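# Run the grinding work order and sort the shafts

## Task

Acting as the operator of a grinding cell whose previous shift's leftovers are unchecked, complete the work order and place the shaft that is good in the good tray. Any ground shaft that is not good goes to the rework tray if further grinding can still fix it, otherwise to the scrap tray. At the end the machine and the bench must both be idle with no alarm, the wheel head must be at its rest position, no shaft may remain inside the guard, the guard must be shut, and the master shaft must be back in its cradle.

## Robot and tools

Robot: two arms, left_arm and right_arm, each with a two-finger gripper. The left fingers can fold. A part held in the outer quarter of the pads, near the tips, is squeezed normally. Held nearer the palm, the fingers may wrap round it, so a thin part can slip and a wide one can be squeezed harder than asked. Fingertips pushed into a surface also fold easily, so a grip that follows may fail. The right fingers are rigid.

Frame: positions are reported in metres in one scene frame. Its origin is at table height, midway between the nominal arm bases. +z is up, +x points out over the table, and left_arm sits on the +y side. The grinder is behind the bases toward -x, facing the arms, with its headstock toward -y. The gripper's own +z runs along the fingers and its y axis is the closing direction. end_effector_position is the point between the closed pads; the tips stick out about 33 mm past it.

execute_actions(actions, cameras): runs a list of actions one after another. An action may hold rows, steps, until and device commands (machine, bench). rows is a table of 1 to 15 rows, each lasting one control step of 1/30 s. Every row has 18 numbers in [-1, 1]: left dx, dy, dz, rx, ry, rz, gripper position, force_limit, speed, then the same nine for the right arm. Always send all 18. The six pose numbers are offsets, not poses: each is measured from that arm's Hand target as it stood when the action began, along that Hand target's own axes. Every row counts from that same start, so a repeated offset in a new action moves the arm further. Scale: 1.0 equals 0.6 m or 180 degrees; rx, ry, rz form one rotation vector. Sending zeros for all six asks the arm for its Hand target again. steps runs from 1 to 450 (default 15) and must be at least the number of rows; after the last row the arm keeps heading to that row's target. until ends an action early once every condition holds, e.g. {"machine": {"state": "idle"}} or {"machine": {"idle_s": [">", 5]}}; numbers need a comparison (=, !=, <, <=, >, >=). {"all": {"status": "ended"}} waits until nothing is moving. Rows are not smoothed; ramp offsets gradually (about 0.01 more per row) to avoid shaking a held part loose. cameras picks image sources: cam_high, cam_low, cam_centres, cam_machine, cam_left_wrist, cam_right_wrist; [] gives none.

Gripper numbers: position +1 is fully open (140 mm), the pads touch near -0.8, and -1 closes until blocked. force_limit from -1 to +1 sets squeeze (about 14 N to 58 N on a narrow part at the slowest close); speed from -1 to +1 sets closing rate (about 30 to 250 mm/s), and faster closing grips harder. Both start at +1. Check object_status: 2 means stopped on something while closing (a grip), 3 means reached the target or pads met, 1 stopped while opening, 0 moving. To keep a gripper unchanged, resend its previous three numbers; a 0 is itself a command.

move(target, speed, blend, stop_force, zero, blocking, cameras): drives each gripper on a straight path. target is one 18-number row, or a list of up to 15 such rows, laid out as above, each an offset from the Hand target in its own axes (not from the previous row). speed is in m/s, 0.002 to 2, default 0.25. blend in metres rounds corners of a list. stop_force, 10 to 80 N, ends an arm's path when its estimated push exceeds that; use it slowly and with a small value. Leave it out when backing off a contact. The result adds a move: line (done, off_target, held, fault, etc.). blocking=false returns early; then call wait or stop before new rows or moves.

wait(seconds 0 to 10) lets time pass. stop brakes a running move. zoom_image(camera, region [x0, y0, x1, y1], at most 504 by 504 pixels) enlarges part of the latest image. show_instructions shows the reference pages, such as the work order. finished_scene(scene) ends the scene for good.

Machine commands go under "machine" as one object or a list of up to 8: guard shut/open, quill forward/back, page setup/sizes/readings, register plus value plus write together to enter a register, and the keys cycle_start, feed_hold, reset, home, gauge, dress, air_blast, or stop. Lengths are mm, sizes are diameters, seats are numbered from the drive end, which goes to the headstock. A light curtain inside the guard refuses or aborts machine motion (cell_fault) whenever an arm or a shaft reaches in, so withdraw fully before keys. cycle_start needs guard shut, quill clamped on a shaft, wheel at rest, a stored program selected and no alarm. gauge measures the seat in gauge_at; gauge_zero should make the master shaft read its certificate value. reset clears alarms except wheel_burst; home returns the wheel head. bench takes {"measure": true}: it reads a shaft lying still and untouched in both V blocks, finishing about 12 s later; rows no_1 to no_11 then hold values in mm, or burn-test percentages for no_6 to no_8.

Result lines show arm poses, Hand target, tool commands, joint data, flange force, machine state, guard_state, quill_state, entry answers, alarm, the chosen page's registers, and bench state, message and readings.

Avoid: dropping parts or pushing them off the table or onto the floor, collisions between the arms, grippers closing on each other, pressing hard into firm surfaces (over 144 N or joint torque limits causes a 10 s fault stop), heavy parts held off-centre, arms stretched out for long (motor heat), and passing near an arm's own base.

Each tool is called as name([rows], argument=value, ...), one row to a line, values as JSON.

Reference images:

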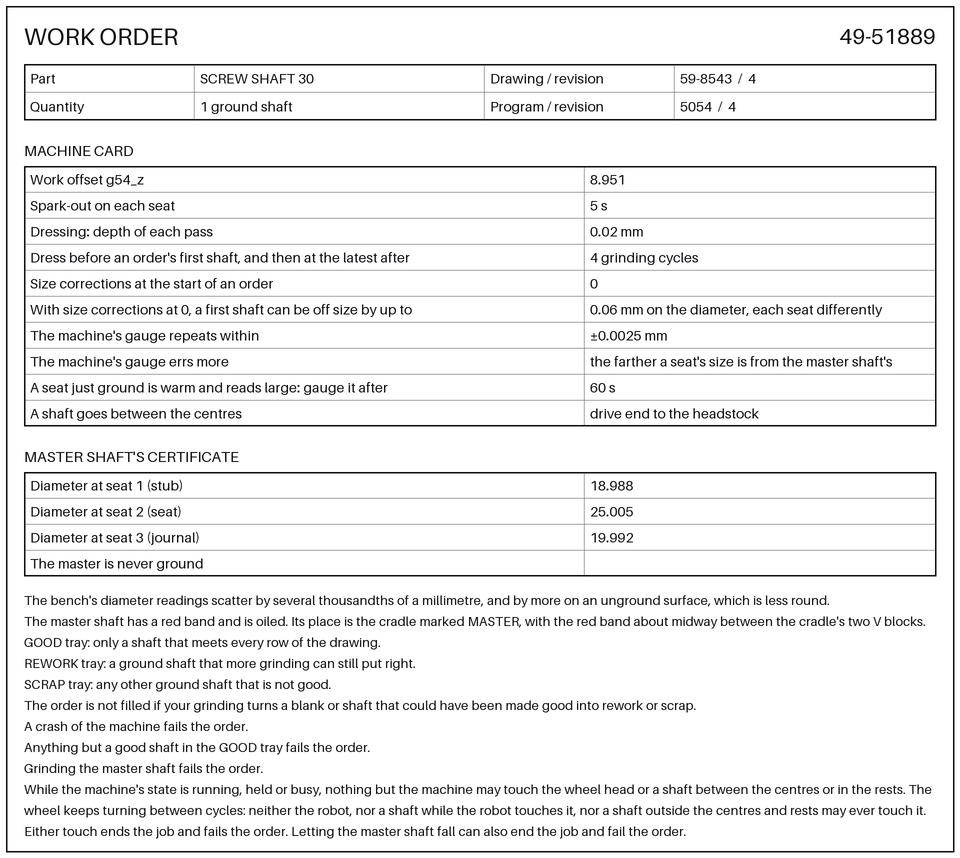

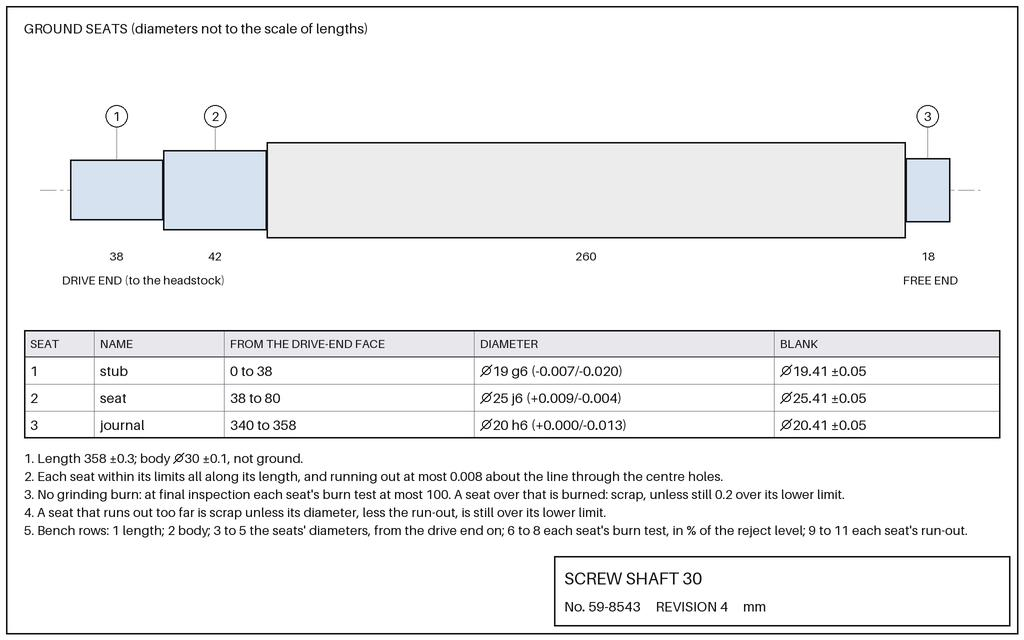

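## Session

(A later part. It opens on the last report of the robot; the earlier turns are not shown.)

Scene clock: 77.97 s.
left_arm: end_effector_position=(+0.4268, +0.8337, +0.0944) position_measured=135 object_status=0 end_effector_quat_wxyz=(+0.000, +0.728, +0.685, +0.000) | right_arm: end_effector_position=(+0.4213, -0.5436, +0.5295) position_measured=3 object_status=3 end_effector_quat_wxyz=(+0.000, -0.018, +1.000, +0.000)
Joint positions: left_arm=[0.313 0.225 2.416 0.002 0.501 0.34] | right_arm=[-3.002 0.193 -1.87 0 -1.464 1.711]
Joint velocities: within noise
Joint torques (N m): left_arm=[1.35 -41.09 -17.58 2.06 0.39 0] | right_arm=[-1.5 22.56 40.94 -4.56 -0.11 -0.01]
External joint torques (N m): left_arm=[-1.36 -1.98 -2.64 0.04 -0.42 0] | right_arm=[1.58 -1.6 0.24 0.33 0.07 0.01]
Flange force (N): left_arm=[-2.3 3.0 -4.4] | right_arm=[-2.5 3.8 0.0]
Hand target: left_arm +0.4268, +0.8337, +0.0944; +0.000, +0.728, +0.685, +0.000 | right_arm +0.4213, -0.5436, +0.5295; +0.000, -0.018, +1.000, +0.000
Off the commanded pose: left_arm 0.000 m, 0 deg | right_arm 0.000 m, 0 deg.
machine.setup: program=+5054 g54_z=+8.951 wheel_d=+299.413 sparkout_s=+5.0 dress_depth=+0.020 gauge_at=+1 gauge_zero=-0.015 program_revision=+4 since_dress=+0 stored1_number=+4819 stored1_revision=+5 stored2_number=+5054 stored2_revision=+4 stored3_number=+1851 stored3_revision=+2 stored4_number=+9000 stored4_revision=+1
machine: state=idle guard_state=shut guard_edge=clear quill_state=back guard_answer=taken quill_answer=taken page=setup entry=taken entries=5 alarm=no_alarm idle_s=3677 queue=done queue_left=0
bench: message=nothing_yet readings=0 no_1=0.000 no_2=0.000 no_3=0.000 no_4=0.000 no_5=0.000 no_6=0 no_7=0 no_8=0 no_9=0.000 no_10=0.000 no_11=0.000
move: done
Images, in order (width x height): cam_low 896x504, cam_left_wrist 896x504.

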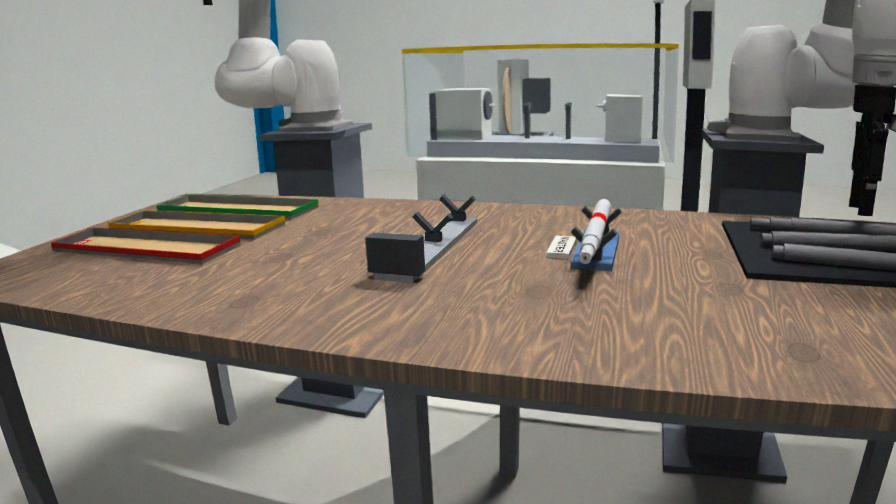

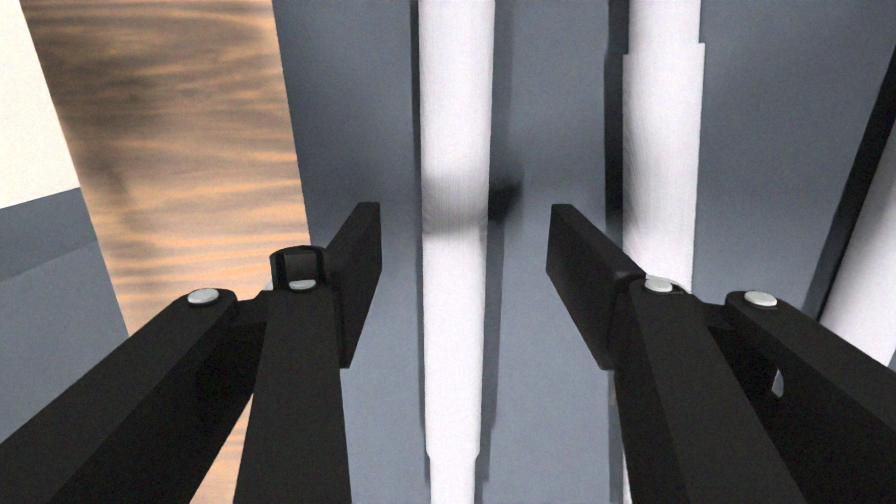

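move(target=[0,0,0.088,0,0,-0.003,-0.05,1,-1, 0,0,0,0,0,0,1,1,1], speed=0.08, cameras=["cam_left_wrist","cam_low"])

zoom_image(camera="cam_low", region=[740, 150, 896, 300])

execute_actions([
  {"rows":[[0,0,0,0,0,0,-1,1,-1, 0,0,0,0,0,0,1,1,1]],"steps":75},
], cameras=["cam_left_wrist"])

Scene clock: 92.23 s.
left_arm: end_effector_position=(+0.4268, +0.8337, +0.0416) position_measured=135 object_status=3 end_effector_quat_wxyz=(+0.000, +0.725, +0.689, +0.000) | right_arm: end_effector_position=(+0.4213, -0.5436, +0.5295) position_measured=3 object_status=3 end_effector_quat_wxyz=(+0.000, -0.018, +1.000, +0.000)
Joint positions: left_arm=[0.313 0.343 2.437 0.003 0.363 0.33] | right_arm=[-3.002 0.193 -1.87 0 -1.464 1.711]
Joint velocities: within noise
Joint torques (N m): left_arm=[1.62 -47.64 -12.7 1.47 0.31 0.05] | right_arm=[-1.03 23 41.08 -4.59 -0.16 -0.08]
External joint torques (N m): left_arm=[-1.63 -2.23 -2.07 0.06 -0.32 -0.05] | right_arm=[1.02 -1.66 0.12 0.36 0.11 0.08]
Flange force (N): left_arm=[-3.3 2.7 -4.9] | right_arm=[-2.6 2.7 0.3]
Hand target: left_arm +0.4267, +0.8337, +0.0416; +0.000, +0.725, +0.689, +0.000 | right_arm +0.4213, -0.5436, +0.5295; +0.000, -0.018, +1.000, +0.000
Off the commanded pose: left_arm 0.000 m, 0 deg | right_arm 0.000 m, 0 deg.
machine.setup: program=+5054 g54_z=+8.951 wheel_d=+299.413 sparkout_s=+5.0 dress_depth=+0.020 gauge_at=+1 gauge_zero=-0.015 program_revision=+4 since_dress=+0 stored1_number=+4819 stored1_revision=+5 stored2_number=+5054 stored2_revision=+4 stored3_number=+1851 stored3_revision=+2 stored4_number=+9000 stored4_revision=+1
machine: state=idle guard_state=shut guard_edge=clear quill_state=back guard_answer=taken quill_answer=taken page=setup entry=taken entries=5 alarm=no_alarm idle_s=3691 queue=done queue_left=0
bench: message=nothing_yet readings=0 no_1=0.000 no_2=0.000 no_3=0.000 no_4=0.000 no_5=0.000 no_6=0 no_7=0 no_8=0 no_9=0.000 no_10=0.000 no_11=0.000
move: done
Images, in order (width x height): cam_low 896x504, cam_left_wrist 896x504.

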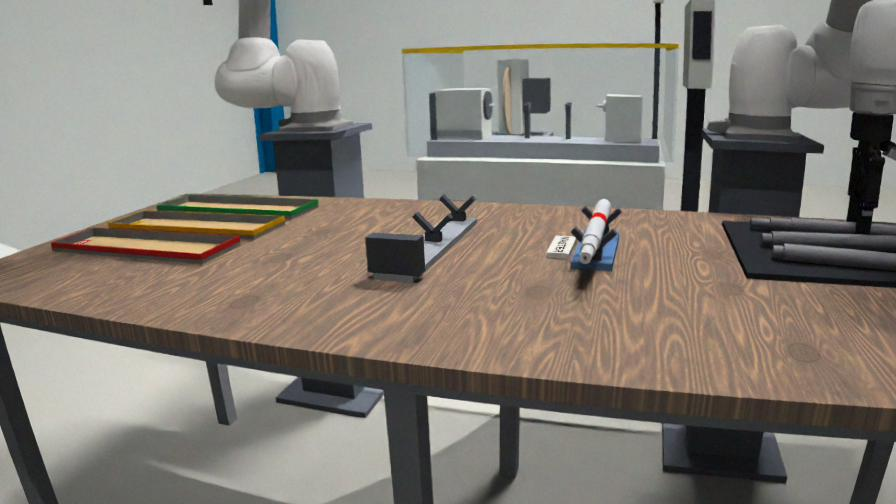

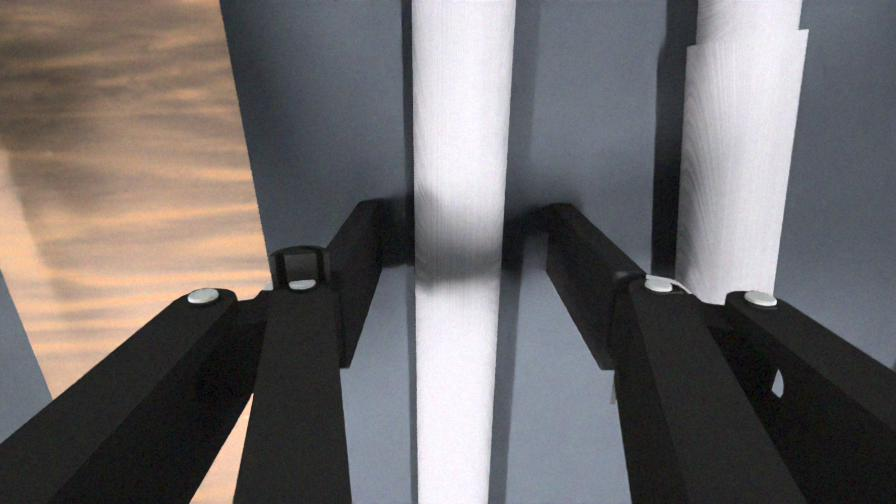

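Scaled by 3.231 from the camera's 896x504 image, which has a finer 1280x720 frame.

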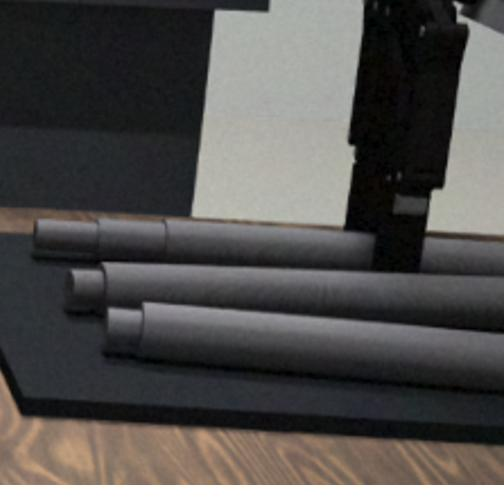

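Scene clock: 94.93 s.
left_arm: end_effector_position=(+0.4267, +0.8337, +0.0416) position_measured=167 object_status=2 end_effector_quat_wxyz=(+0.000, +0.725, +0.689, +0.000) | right_arm: end_effector_position=(+0.4213, -0.5436, +0.5295) position_measured=3 object_status=3 end_effector_quat_wxyz=(+0.000, -0.018, +1.000, +0.000)
Joint positions: left_arm=[0.313 0.343 2.437 0.003 0.363 0.33] | right_arm=[-3.002 0.193 -1.87 0 -1.464 1.711]
Joint velocities: within noise
Joint torques (N m): left_arm=[3.3 -20.24 5.46 2.07 2.85 -0.01] | right_arm=[-1.47 22.7 40.8 -4.58 -0.09 -0.14]
External joint torques (N m): left_arm=[-3.38 -29.45 -20.36 -0.53 -2.88 0.01] | right_arm=[1.37 -0.81 0.56 0.33 0.04 0.14]
Flange force (N): left_arm=[-4.4 10.2 -66.6] | right_arm=[-1.6 3.5 -0.7]
Hand target: left_arm +0.4267, +0.8337, +0.0416; +0.000, +0.725, +0.689, +0.000 | right_arm +0.4213, -0.5436, +0.5295; +0.000, -0.018, +1.000, +0.000
Off the commanded pose: left_arm 0.000 m, 0 deg | right_arm 0.000 m, 0 deg.
machine.setup: program=+5054 g54_z=+8.951 wheel_d=+299.413 sparkout_s=+5.0 dress_depth=+0.020 gauge_at=+1 gauge_zero=-0.015 program_revision=+4 since_dress=+0 stored1_number=+4819 stored1_revision=+5 stored2_number=+5054 stored2_revision=+4 stored3_number=+1851 stored3_revision=+2 stored4_number=+9000 stored4_revision=+1
machine: state=idle guard_state=shut guard_edge=clear quill_state=back guard_answer=taken quill_answer=taken page=setup entry=taken entries=5 alarm=no_alarm idle_s=3694 queue=done queue_left=0
bench: message=nothing_yet readings=0 no_1=0.000 no_2=0.000 no_3=0.000 no_4=0.000 no_5=0.000 no_6=0 no_7=0 no_8=0 no_9=0.000 no_10=0.000 no_11=0.000
Images, in order (width x height): cam_left_wrist 896x504.

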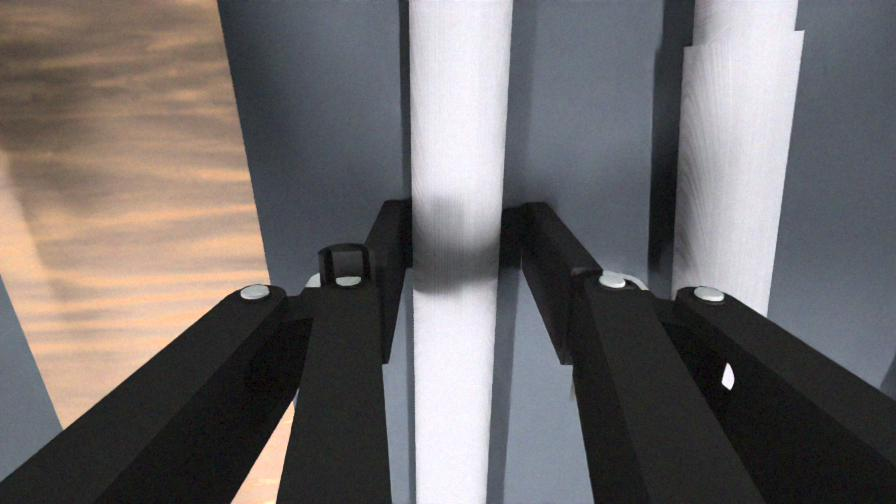

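execute_actions([
  {"rows":[[0,0,0,0,0,0,-0.05,1,-1,0,0,0,0,0,0,0.99,1,1]],"steps":25},
], cameras=["cam_left_wrist"])

move(target=[0,0,-0.014,0,0,0,-0.05,1,-1,0,0,0,0,0,0,0.99,1,1], speed=0.05, cameras=["cam_left_wrist","cam_high"])

Scene clock: 129.00 s.
left_arm: end_effector_position=(+0.4267, +0.8337, +0.0416) position_measured=135 object_status=3 end_effector_quat_wxyz=(+0.000, +0.725, +0.689, +0.000) | right_arm: end_effector_position=(+0.4213, -0.5436, +0.5295) position_measured=4 object_status=3 end_effector_quat_wxyz=(+0.000, -0.018, +1.000, +0.000)
Joint positions: left_arm=[0.313 0.343 2.437 0.003 0.363 0.33] | right_arm=[-3.002 0.193 -1.87 0 -1.464 1.711]
Joint velocities: within noise
Joint torques (N m): left_arm=[1.24 -47.28 -12.22 1.52 0.42 0.05] | right_arm=[-1.25 22.64 40.84 -4.61 -0.17 -0.11]
External joint torques (N m): left_arm=[-1.17 -2.63 -2.62 0.01 -0.44 -0.05] | right_arm=[1.24 -1.17 0.46 0.37 0.12 0.11]
Flange force (N): left_arm=[-2.0 2.8 -5.7] | right_arm=[-2.2 3.2 -0.3]
Hand target: left_arm +0.4267, +0.8337, +0.0416; +0.000, +0.725, +0.689, +0.000 | right_arm +0.4213, -0.5436, +0.5295; +0.000, -0.018, +1.000, +0.000
Off the commanded pose: left_arm 0.000 m, 0 deg | right_arm 0.000 m, 0 deg.
machine.setup: program=+5054 g54_z=+8.951 wheel_d=+299.413 sparkout_s=+5.0 dress_depth=+0.020 gauge_at=+1 gauge_zero=-0.015 program_revision=+4 since_dress=+0 stored1_number=+4819 stored1_revision=+5 stored2_number=+5054 stored2_revision=+4 stored3_number=+1851 stored3_revision=+2 stored4_number=+9000 stored4_revision=+1
machine: state=idle guard_state=shut guard_edge=clear quill_state=back guard_answer=taken quill_answer=taken page=setup entry=taken entries=5 alarm=no_alarm idle_s=3728 queue=done queue_left=0
bench: message=nothing_yet readings=0 no_1=0.000 no_2=0.000 no_3=0.000 no_4=0.000 no_5=0.000 no_6=0 no_7=0 no_8=0 no_9=0.000 no_10=0.000 no_11=0.000
Images, in order (width x height): cam_left_wrist 896x504.

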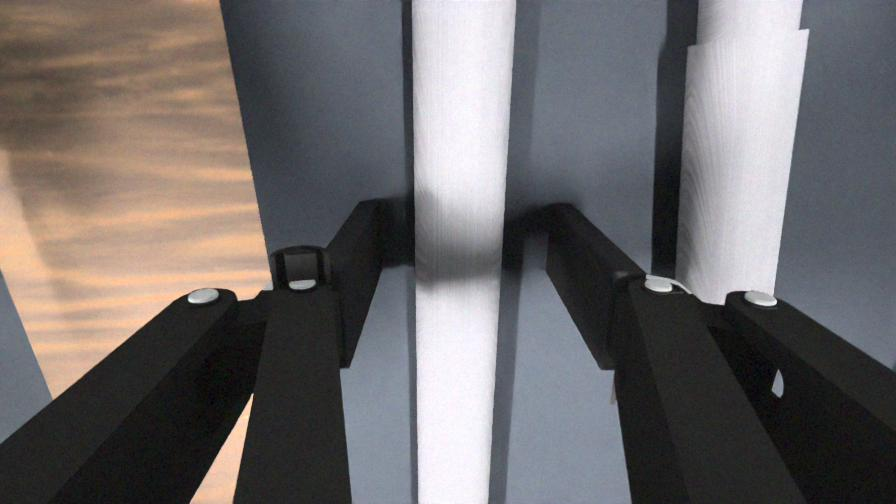

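Scene clock: 129.70 s.
left_arm: end_effector_position=(+0.4267, +0.8337, +0.0500) position_measured=135 object_status=3 end_effector_quat_wxyz=(+0.000, +0.725, +0.689, +0.000) | right_arm: end_effector_position=(+0.4213, -0.5436, +0.5295) position_measured=4 object_status=3 end_effector_quat_wxyz=(+0.000, -0.018, +1.000, +0.000)
Joint positions: left_arm=[0.313 0.323 2.434 0.003 0.385 0.33] | right_arm=[-3.002 0.193 -1.87 0 -1.464 1.711]
Joint velocities: within noise
Joint torques (N m): left_arm=[1.57 -46.6 -13.42 1.55 0.39 0] | right_arm=[-0.93 22.75 40.7 -4.65 -0.24 -0.21]
External joint torques (N m): left_arm=[-1.64 -2.27 -2.48 0.1 -0.42 0] | right_arm=[0.84 -0.78 0.72 0.39 0.19 0.21]
Flange force (N): left_arm=[-3.0 3.1 -4.9] | right_arm=[-2.0 2.5 -0.7]
Hand target: left_arm +0.4267, +0.8337, +0.0500; +0.000, +0.725, +0.689, +0.000 | right_arm +0.4213, -0.5436, +0.5295; +0.000, -0.018, +1.000, +0.000
Off the commanded pose: left_arm 0.000 m, 0 deg | right_arm 0.000 m, 0 deg.
machine.setup: program=+5054 g54_z=+8.951 wheel_d=+299.413 sparkout_s=+5.0 dress_depth=+0.020 gauge_at=+1 gauge_zero=-0.015 program_revision=+4 since_dress=+0 stored1_number=+4819 stored1_revision=+5 stored2_number=+5054 stored2_revision=+4 stored3_number=+1851 stored3_revision=+2 stored4_number=+9000 stored4_revision=+1
machine: state=idle guard_state=shut guard_edge=clear quill_state=back guard_answer=taken quill_answer=taken page=setup entry=taken entries=5 alarm=no_alarm idle_s=3728 queue=done queue_left=0
bench: message=nothing_yet readings=0 no_1=0.000 no_2=0.000 no_3=0.000 no_4=0.000 no_5=0.000 no_6=0 no_7=0 no_8=0 no_9=0.000 no_10=0.000 no_11=0.000
move: done
Images, in order (width x height): cam_high 896x504, cam_left_wrist 896x504.

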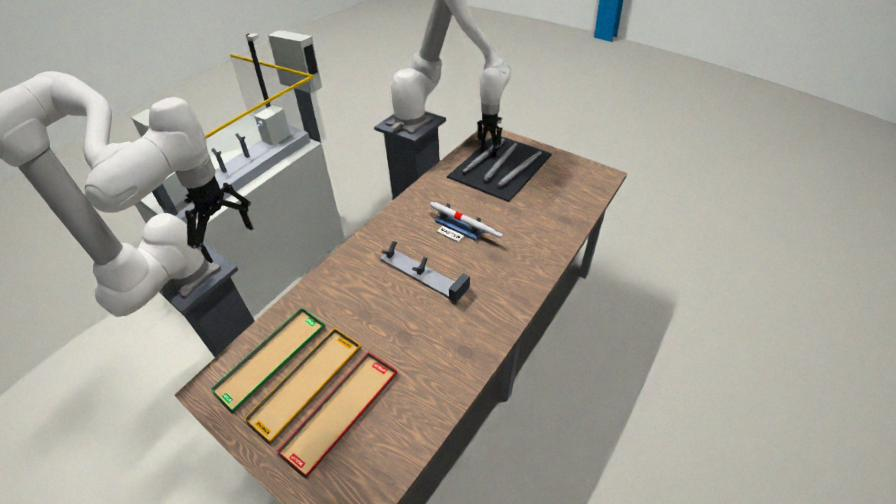

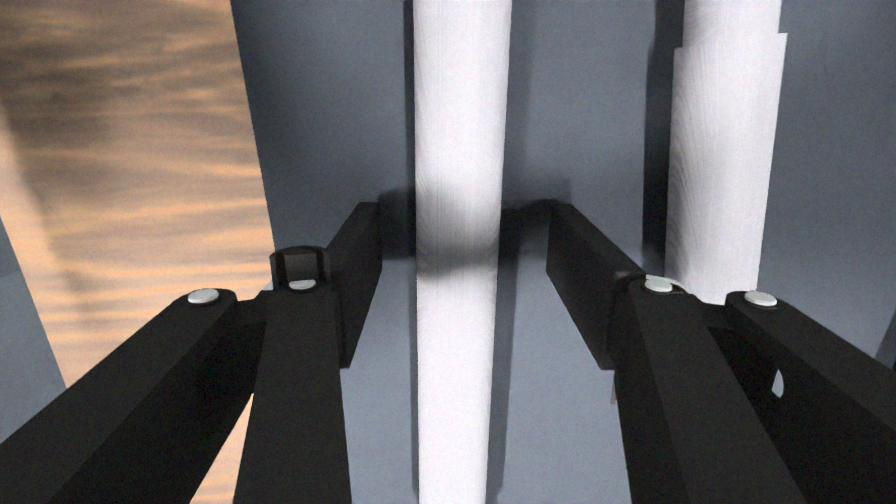

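execute_actions([
  {"rows":[[0,0,0,0,0,0,-1,1,-1,0,0,0,0,0,0,0.99,1,1]],"steps":75},
], cameras=["cam_left_wrist"])

Scene clock: 135.97 s.
left_arm: end_effector_position=(+0.4268, +0.8337, +0.0500) position_measured=189 object_status=2 end_effector_quat_wxyz=(+0.000, +0.725, +0.689, +0.000) | right_arm: end_effector_position=(+0.4213, -0.5436, +0.5295) position_measured=4 object_status=3 end_effector_quat_wxyz=(+0.000, -0.018, +1.000, +0.000)
Joint positions: left_arm=[0.313 0.323 2.434 0.003 0.385 0.33] | right_arm=[-3.002 0.193 -1.87 0 -1.464 1.711]
Joint velocities: within noise
Joint torques (N m): left_arm=[2.11 -40.73 -10.59 1.91 0.21 0.06] | right_arm=[-1.04 22.73 40.69 -4.67 -0.23 -0.14]
External joint torques (N m): left_arm=[-2 -8.3 -5.18 -0.28 -0.23 -0.06] | right_arm=[1.02 -1.15 0.63 0.43 0.18 0.14]
Flange force (N): left_arm=[-4.2 2.9 -20.1] | right_arm=[-2.5 2.8 -0.5]
Hand target: left_arm +0.4267, +0.8337, +0.0500; +0.000, +0.725, +0.689, +0.000 | right_arm +0.4213, -0.5436, +0.5295; +0.000, -0.018, +1.000, +0.000
Off the commanded pose: left_arm 0.000 m, 0 deg | right_arm 0.000 m, 0 deg.
machine.setup: program=+5054 g54_z=+8.951 wheel_d=+299.413 sparkout_s=+5.0 dress_depth=+0.020 gauge_at=+1 gauge_zero=-0.015 program_revision=+4 since_dress=+0 stored1_number=+4819 stored1_revision=+5 stored2_number=+5054 stored2_revision=+4 stored3_number=+1851 stored3_revision=+2 stored4_number=+9000 stored4_revision=+1
machine: state=idle guard_state=shut guard_edge=clear quill_state=back guard_answer=taken quill_answer=taken page=setup entry=taken entries=5 alarm=no_alarm idle_s=3735 queue=done queue_left=0
bench: message=nothing_yet readings=0 no_1=0.000 no_2=0.000 no_3=0.000 no_4=0.000 no_5=0.000 no_6=0 no_7=0 no_8=0 no_9=0.000 no_10=0.000 no_11=0.000
Images, in order (width x height): cam_left_wrist 896x504.

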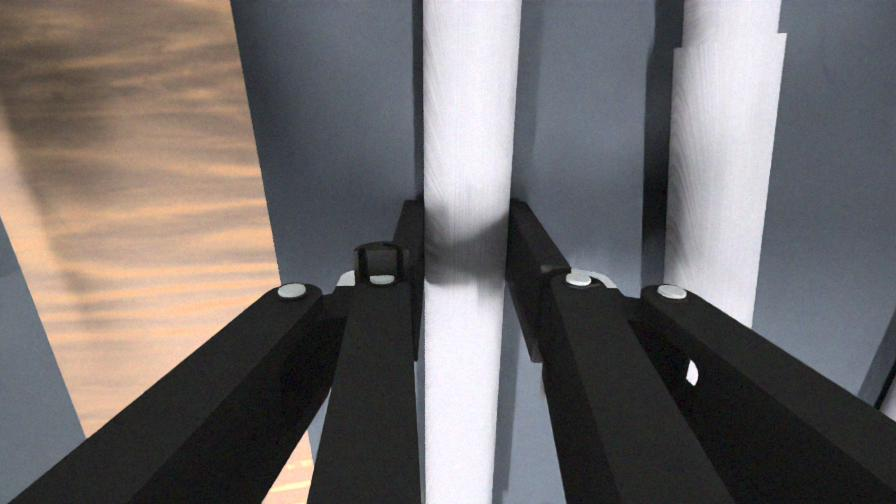

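move(target=[0,0,-0.12,0,0,0,-1,1,-1,0,0,0,0,0,0,0.99,1,1], speed=0.06, cameras=["cam_left_wrist"])

move([
  [0,0,-0.4,0,0,0,-1,1,-1,0,0,0,0,0,0,0.99,1,1],
  [-0.872,0.25,-0.4,0,0,0.25,-1,1,-1,0,0,0,0,0,0,0.99,1,1],
], blend=0.05, cameras=["cam_left_wrist","cam_high"])

Scene clock: 144.00 s.
left_arm: end_effector_position=(+0.4268, +0.8336, +0.1220) position_measured=189 object_status=2 end_effector_quat_wxyz=(+0.000, +0.725, +0.689, +0.000) | right_arm: end_effector_position=(+0.4213, -0.5436, +0.5295) position_measured=4 object_status=3 end_effector_quat_wxyz=(+0.000, -0.018, +1.000, +0.000)
Joint positions: left_arm=[0.313 0.167 2.401 0.002 0.574 0.331] | right_arm=[-3.002 0.193 -1.87 0 -1.464 1.711]
Joint velocities: within noise
Joint torques (N m): left_arm=[1.63 -44.86 -25.23 2.13 0.59 0.04] | right_arm=[-1.92 22.54 40.84 -4.75 -0.14 -0.05]
External joint torques (N m): left_arm=[-1.5 4.81 2.61 0.22 -0.6 -0.04] | right_arm=[1.79 -0.23 0.63 0.49 0.08 0.05]
Flange force (N): left_arm=[-3.0 2.6 12.8] | right_arm=[-0.7 4.2 -0.9]
Hand target: left_arm +0.4268, +0.8337, +0.1220; +0.000, +0.725, +0.689, +0.000 | right_arm +0.4213, -0.5436, +0.5295; +0.000, -0.018, +1.000, +0.000
Off the commanded pose: left_arm 0.000 m, 0 deg | right_arm 0.000 m, 0 deg.
machine.setup: program=+5054 g54_z=+8.951 wheel_d=+299.413 sparkout_s=+5.0 dress_depth=+0.020 gauge_at=+1 gauge_zero=-0.015 program_revision=+4 since_dress=+0 stored1_number=+4819 stored1_revision=+5 stored2_number=+5054 stored2_revision=+4 stored3_number=+1851 stored3_revision=+2 stored4_number=+9000 stored4_revision=+1
machine: state=idle guard_state=shut guard_edge=clear quill_state=back guard_answer=taken quill_answer=taken page=setup entry=taken entries=5 alarm=no_alarm idle_s=3743 queue=done queue_left=0
bench: message=nothing_yet readings=0 no_1=0.000 no_2=0.000 no_3=0.000 no_4=0.000 no_5=0.000 no_6=0 no_7=0 no_8=0 no_9=0.000 no_10=0.000 no_11=0.000
move: done
Images, in order (width x height): cam_left_wrist 896x504.

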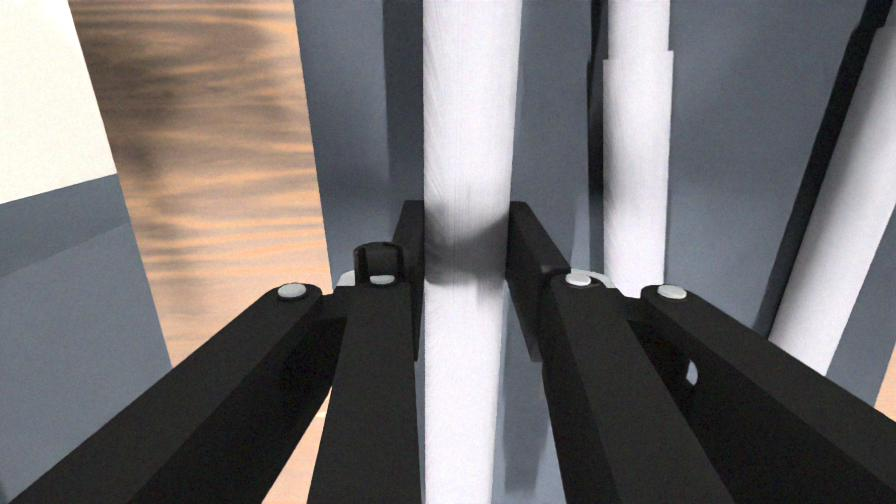

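Scene clock: 147.53 s.
left_arm: end_effector_position=(+0.5497, +0.3033, +0.3615) position_measured=189 object_status=2 end_effector_quat_wxyz=(+0.000, +0.933, +0.359, +0.000) | right_arm: end_effector_position=(+0.4213, -0.5436, +0.5295) position_measured=4 object_status=3 end_effector_quat_wxyz=(+0.000, -0.018, +1.000, +0.000)
Joint positions: left_arm=[-0.675 0.198 1.79 0 1.154 0.131] | right_arm=[-3.002 0.193 -1.87 0 -1.464 1.711]
Joint velocities: within noise
Joint torques (N m): left_arm=[0.83 -67.17 -43.69 3.5 0.47 0.05] | right_arm=[-1.53 22.58 41.06 -4.55 -0.12 -0.11]
External joint torques (N m): left_arm=[-0.82 8.45 5.46 0.46 -0.47 -0.05] | right_arm=[1.48 -0.8 0.33 0.3 0.07 0.11]
Flange force (N): left_arm=[-0.9 2.5 12.7] | right_arm=[-1.3 3.7 -0.3]
Hand target: left_arm +0.5497, +0.3032, +0.3615; +0.000, +0.933, +0.359, +0.000 | right_arm +0.4213, -0.5436, +0.5295; +0.000, -0.018, +1.000, +0.000
Off the commanded pose: left_arm 0.000 m, 0 deg | right_arm 0.000 m, 0 deg.
machine.setup: program=+5054 g54_z=+8.951 wheel_d=+299.413 sparkout_s=+5.0 dress_depth=+0.020 gauge_at=+1 gauge_zero=-0.015 program_revision=+4 since_dress=+0 stored1_number=+4819 stored1_revision=+5 stored2_number=+5054 stored2_revision=+4 stored3_number=+1851 stored3_revision=+2 stored4_number=+9000 stored4_revision=+1
machine: state=idle guard_state=shut guard_edge=clear quill_state=back guard_answer=taken quill_answer=taken page=setup entry=taken entries=5 alarm=no_alarm idle_s=3746 queue=done queue_left=0
bench: message=nothing_yet readings=0 no_1=0.000 no_2=0.000 no_3=0.000 no_4=0.000 no_5=0.000 no_6=0 no_7=0 no_8=0 no_9=0.000 no_10=0.000 no_11=0.000
move: done
Images, in order (width x height): cam_high 896x504, cam_left_wrist 896x504.

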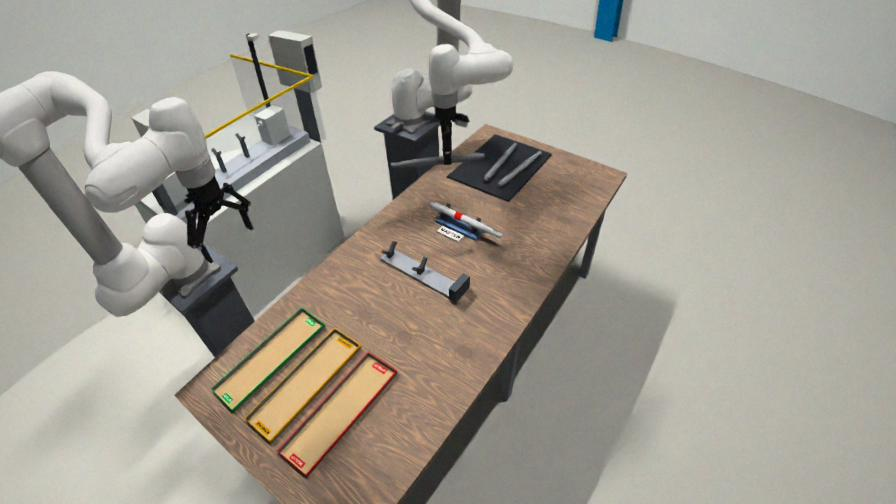

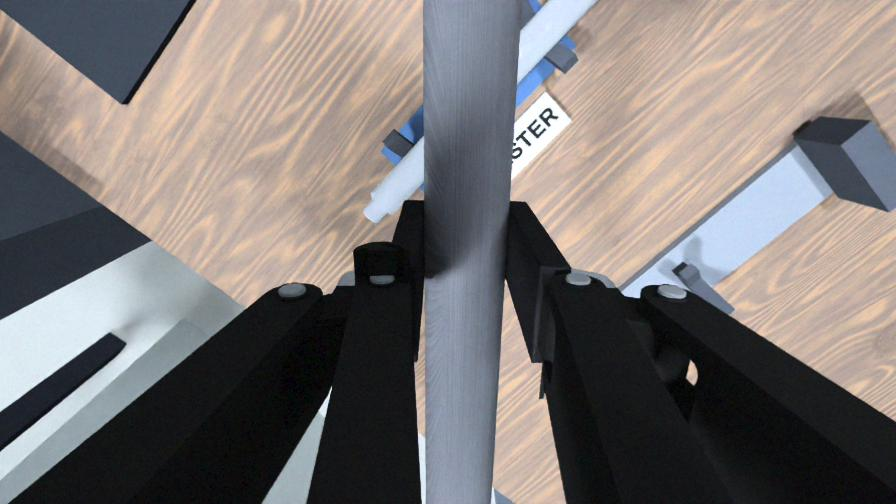

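move(target=[-0.184,0.204,0,0,0,0.234,-1,1,-1,0,0,0,0,0,0,0.99,1,1], cameras=["cam_left_wrist","cam_low"])

Scene clock: 152.33 s.
left_arm: end_effector_position=(+0.5497, +0.1384, +0.3614) position_measured=189 object_status=2 end_effector_quat_wxyz=(+0.000, +1.000, -0.001, +0.000) | right_arm: end_effector_position=(+0.4213, -0.5436, +0.5295) position_measured=4 object_status=3 end_effector_quat_wxyz=(+0.000, -0.018, +1.000, +0.000)
Joint positions: left_arm=[-0.843 0.366 1.567 0 1.21 0.697] | right_arm=[-3.002 0.193 -1.87 0 -1.464 1.711]
Joint velocities: within noise
Joint torques (N m): left_arm=[1.12 -85.37 -44.81 3.77 0.69 0.02] | right_arm=[-0.9 22.42 40.62 -4.72 -0.16 -0.11]
External joint torques (N m): left_arm=[-1.2 8.69 5.39 0.3 -0.73 -0.02] | right_arm=[0.84 -0.6 0.79 0.47 0.1 0.11]
Flange force (N): left_arm=[-0.5 1.8 12.1] | right_arm=[-1.8 2.3 -1.0]
Hand target: left_arm +0.5497, +0.1384, +0.3613; +0.000, +1.000, -0.001, +0.000 | right_arm +0.4213, -0.5436, +0.5295; +0.000, -0.018, +1.000, +0.000
Off the commanded pose: left_arm 0.000 m, 0 deg | right_arm 0.000 m, 0 deg.
machine.setup: program=+5054 g54_z=+8.951 wheel_d=+299.413 sparkout_s=+5.0 dress_depth=+0.020 gauge_at=+1 gauge_zero=-0.015 program_revision=+4 since_dress=+0 stored1_number=+4819 stored1_revision=+5 stored2_number=+5054 stored2_revision=+4 stored3_number=+1851 stored3_revision=+2 stored4_number=+9000 stored4_revision=+1
machine: state=idle guard_state=shut guard_edge=clear quill_state=back guard_answer=taken quill_answer=taken page=setup entry=taken entries=5 alarm=no_alarm idle_s=3751 queue=done queue_left=0
bench: message=nothing_yet readings=0 no_1=0.000 no_2=0.000 no_3=0.000 no_4=0.000 no_5=0.000 no_6=0 no_7=0 no_8=0 no_9=0.000 no_10=0.000 no_11=0.000
move: done
Images, in order (width x height): cam_low 896x504, cam_left_wrist 896x504.

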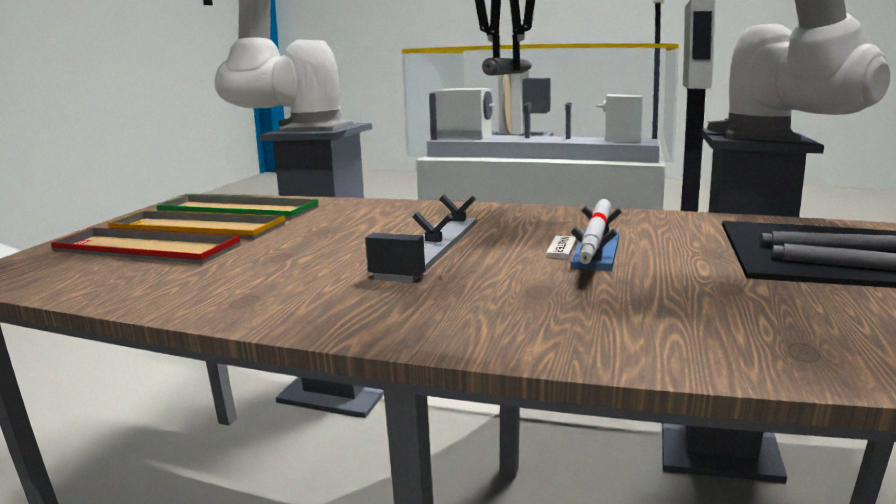

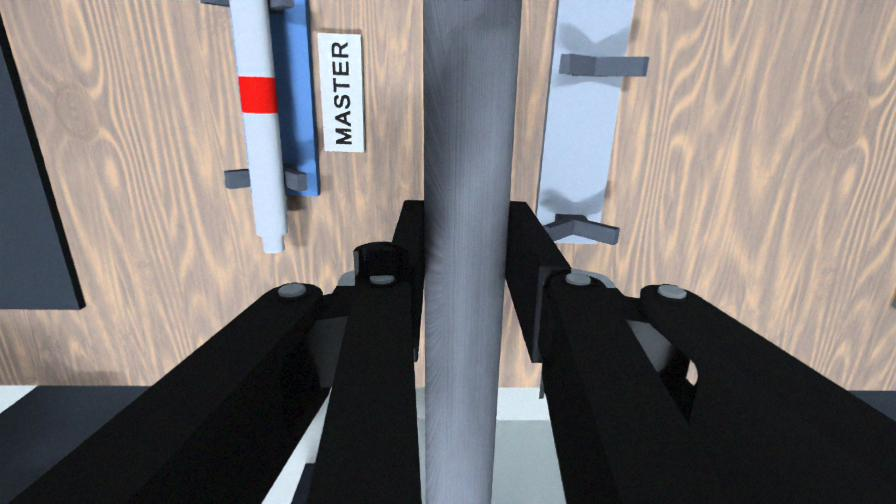

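move(target=[0.022,0.055,0.2,0,0,0,-1,1,-1,0,0,0,0,0,0,0.99,1,1], cameras=["cam_left_wrist"])

zoom_image(camera="cam_left_wrist", region=[500, 0, 896, 300])

Scene clock: 167.73 s.
left_arm: end_effector_position=(+0.5628, +0.1055, +0.2414) position_measured=189 object_status=2 end_effector_quat_wxyz=(+0.000, +1.000, -0.001, +0.000) | right_arm: end_effector_position=(+0.4213, -0.5436, +0.5295) position_measured=4 object_status=3 end_effector_quat_wxyz=(+0.000, -0.018, +1.000, +0.000)
Joint positions: left_arm=[-0.857 0.498 1.605 0 1.04 0.683] | right_arm=[-3.002 0.193 -1.87 0 -1.464 1.711]
Joint velocities: within noise
Joint torques (N m): left_arm=[1.19 -96.26 -41.07 3.46 0.67 0.05] | right_arm=[-1.28 22.49 40.94 -4.67 -0.1 -0.13]
External joint torques (N m): left_arm=[-1.55 10.84 4.93 0.28 -0.7 -0.05] | right_arm=[1.18 -0.63 0.4 0.42 0.05 0.13]
Flange force (N): left_arm=[0.7 3.9 13.7] | right_arm=[-1.2 3.1 -0.5]
Hand target: left_arm +0.5627, +0.1054, +0.2413; +0.000, +1.000, -0.001, +0.000 | right_arm +0.4213, -0.5436, +0.5295; +0.000, -0.018, +1.000, +0.000
Off the commanded pose: left_arm 0.000 m, 0 deg | right_arm 0.000 m, 0 deg.
machine.setup: program=+5054 g54_z=+8.951 wheel_d=+299.413 sparkout_s=+5.0 dress_depth=+0.020 gauge_at=+1 gauge_zero=-0.015 program_revision=+4 since_dress=+0 stored1_number=+4819 stored1_revision=+5 stored2_number=+5054 stored2_revision=+4 stored3_number=+1851 stored3_revision=+2 stored4_number=+9000 stored4_revision=+1
machine: state=idle guard_state=shut guard_edge=clear quill_state=back guard_answer=taken quill_answer=taken page=setup entry=taken entries=5 alarm=no_alarm idle_s=3766 queue=done queue_left=0
bench: message=nothing_yet readings=0 no_1=0.000 no_2=0.000 no_3=0.000 no_4=0.000 no_5=0.000 no_6=0 no_7=0 no_8=0 no_9=0.000 no_10=0.000 no_11=0.000
move: done
Images, in order (width x height): cam_left_wrist 896x504.

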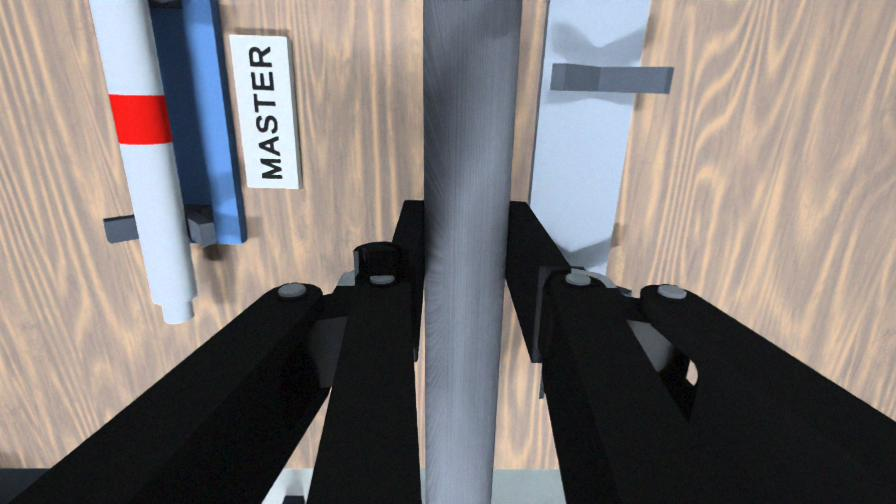

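Scaled by 1.273 from the camera's 896x504 image, which has a finer 1280x720 frame.

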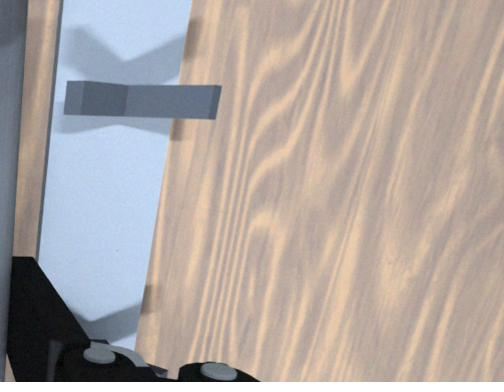

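move([
  [0,0.1673,0,0,0,0.0045,-1,1,-1,0,0,0,0,0,0,0.99,1,1],
  [0,0.1673,0.22,0,0,0.0045,-1,1,-1,0,0,0,0,0,0,0.99,1,1],
], speed=0.2, cameras=["cam_left_wrist","cam_low"])

zoom_image(camera="cam_low", region=[340, 150, 560, 300])

Scene clock: 183.07 s.
left_arm: end_effector_position=(+0.5625, +0.0052, +0.1093) position_measured=189 object_status=2 end_effector_quat_wxyz=(+0.000, +1.000, -0.008, +0.000) | right_arm: end_effector_position=(+0.4213, -0.5436, +0.5295) position_measured=4 object_status=3 end_effector_quat_wxyz=(+0.000, -0.018, +1.000, +0.000)
Joint positions: left_arm=[-0.931 0.721 1.497 0 0.925 0.623] | right_arm=[-3.002 0.193 -1.87 0 -1.464 1.711]
Joint velocities: within noise
Joint torques (N m): left_arm=[1.43 -111.96 -38 3.18 0.6 0.02] | right_arm=[-1.2 22.34 41.03 -4.64 -0.17 -0.1]
External joint torques (N m): left_arm=[-1.34 9.42 4.27 0.31 -0.64 -0.02] | right_arm=[1.06 -0.09 0.42 0.38 0.11 0.1]
Flange force (N): left_arm=[-0.8 1.6 11.6] | right_arm=[-0.4 2.7 -0.5]
Hand target: left_arm +0.5625, +0.0052, +0.1092; +0.000, +1.000, -0.008, +0.000 | right_arm +0.4213, -0.5436, +0.5295; +0.000, -0.018, +1.000, +0.000
Off the commanded pose: left_arm 0.000 m, 0 deg | right_arm 0.000 m, 0 deg.
machine.setup: program=+5054 g54_z=+8.951 wheel_d=+299.413 sparkout_s=+5.0 dress_depth=+0.020 gauge_at=+1 gauge_zero=-0.015 program_revision=+4 since_dress=+0 stored1_number=+4819 stored1_revision=+5 stored2_number=+5054 stored2_revision=+4 stored3_number=+1851 stored3_revision=+2 stored4_number=+9000 stored4_revision=+1
machine: state=idle guard_state=shut guard_edge=clear quill_state=back guard_answer=taken quill_answer=taken page=setup entry=taken entries=5 alarm=no_alarm idle_s=3781 queue=done queue_left=0
bench: message=nothing_yet readings=0 no_1=0.000 no_2=0.000 no_3=0.000 no_4=0.000 no_5=0.000 no_6=0 no_7=0 no_8=0 no_9=0.000 no_10=0.000 no_11=0.000
move: done
Images, in order (width x height): cam_low 896x504, cam_left_wrist 896x504.

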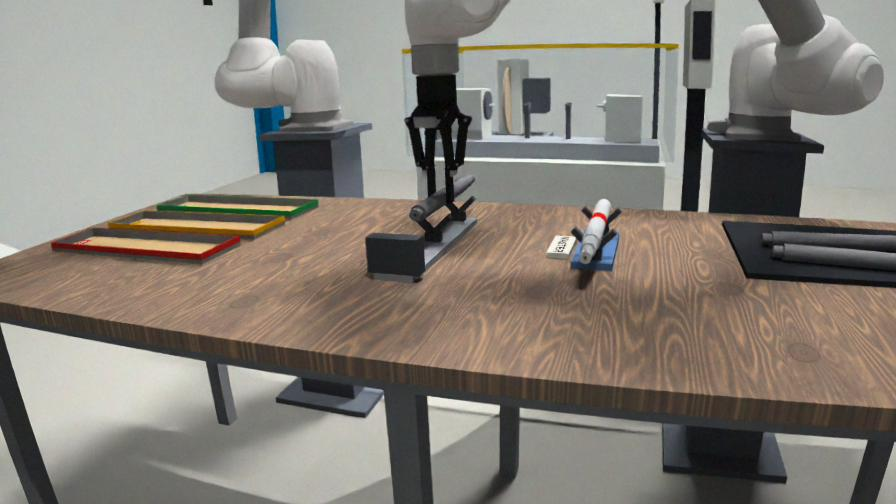

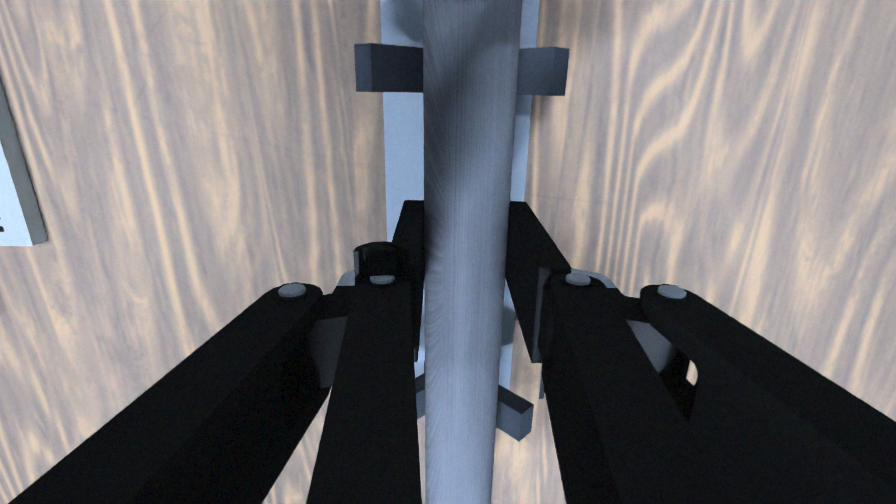

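Scaled by 2.291 from the camera's 896x504 image, which has a finer 1280x720 frame.

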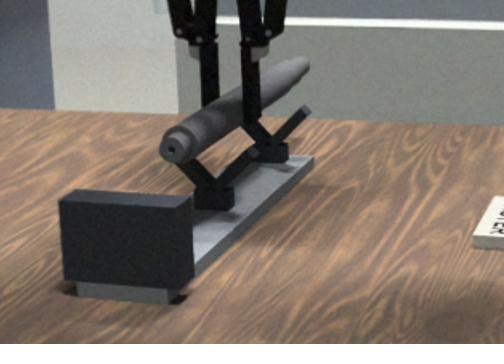

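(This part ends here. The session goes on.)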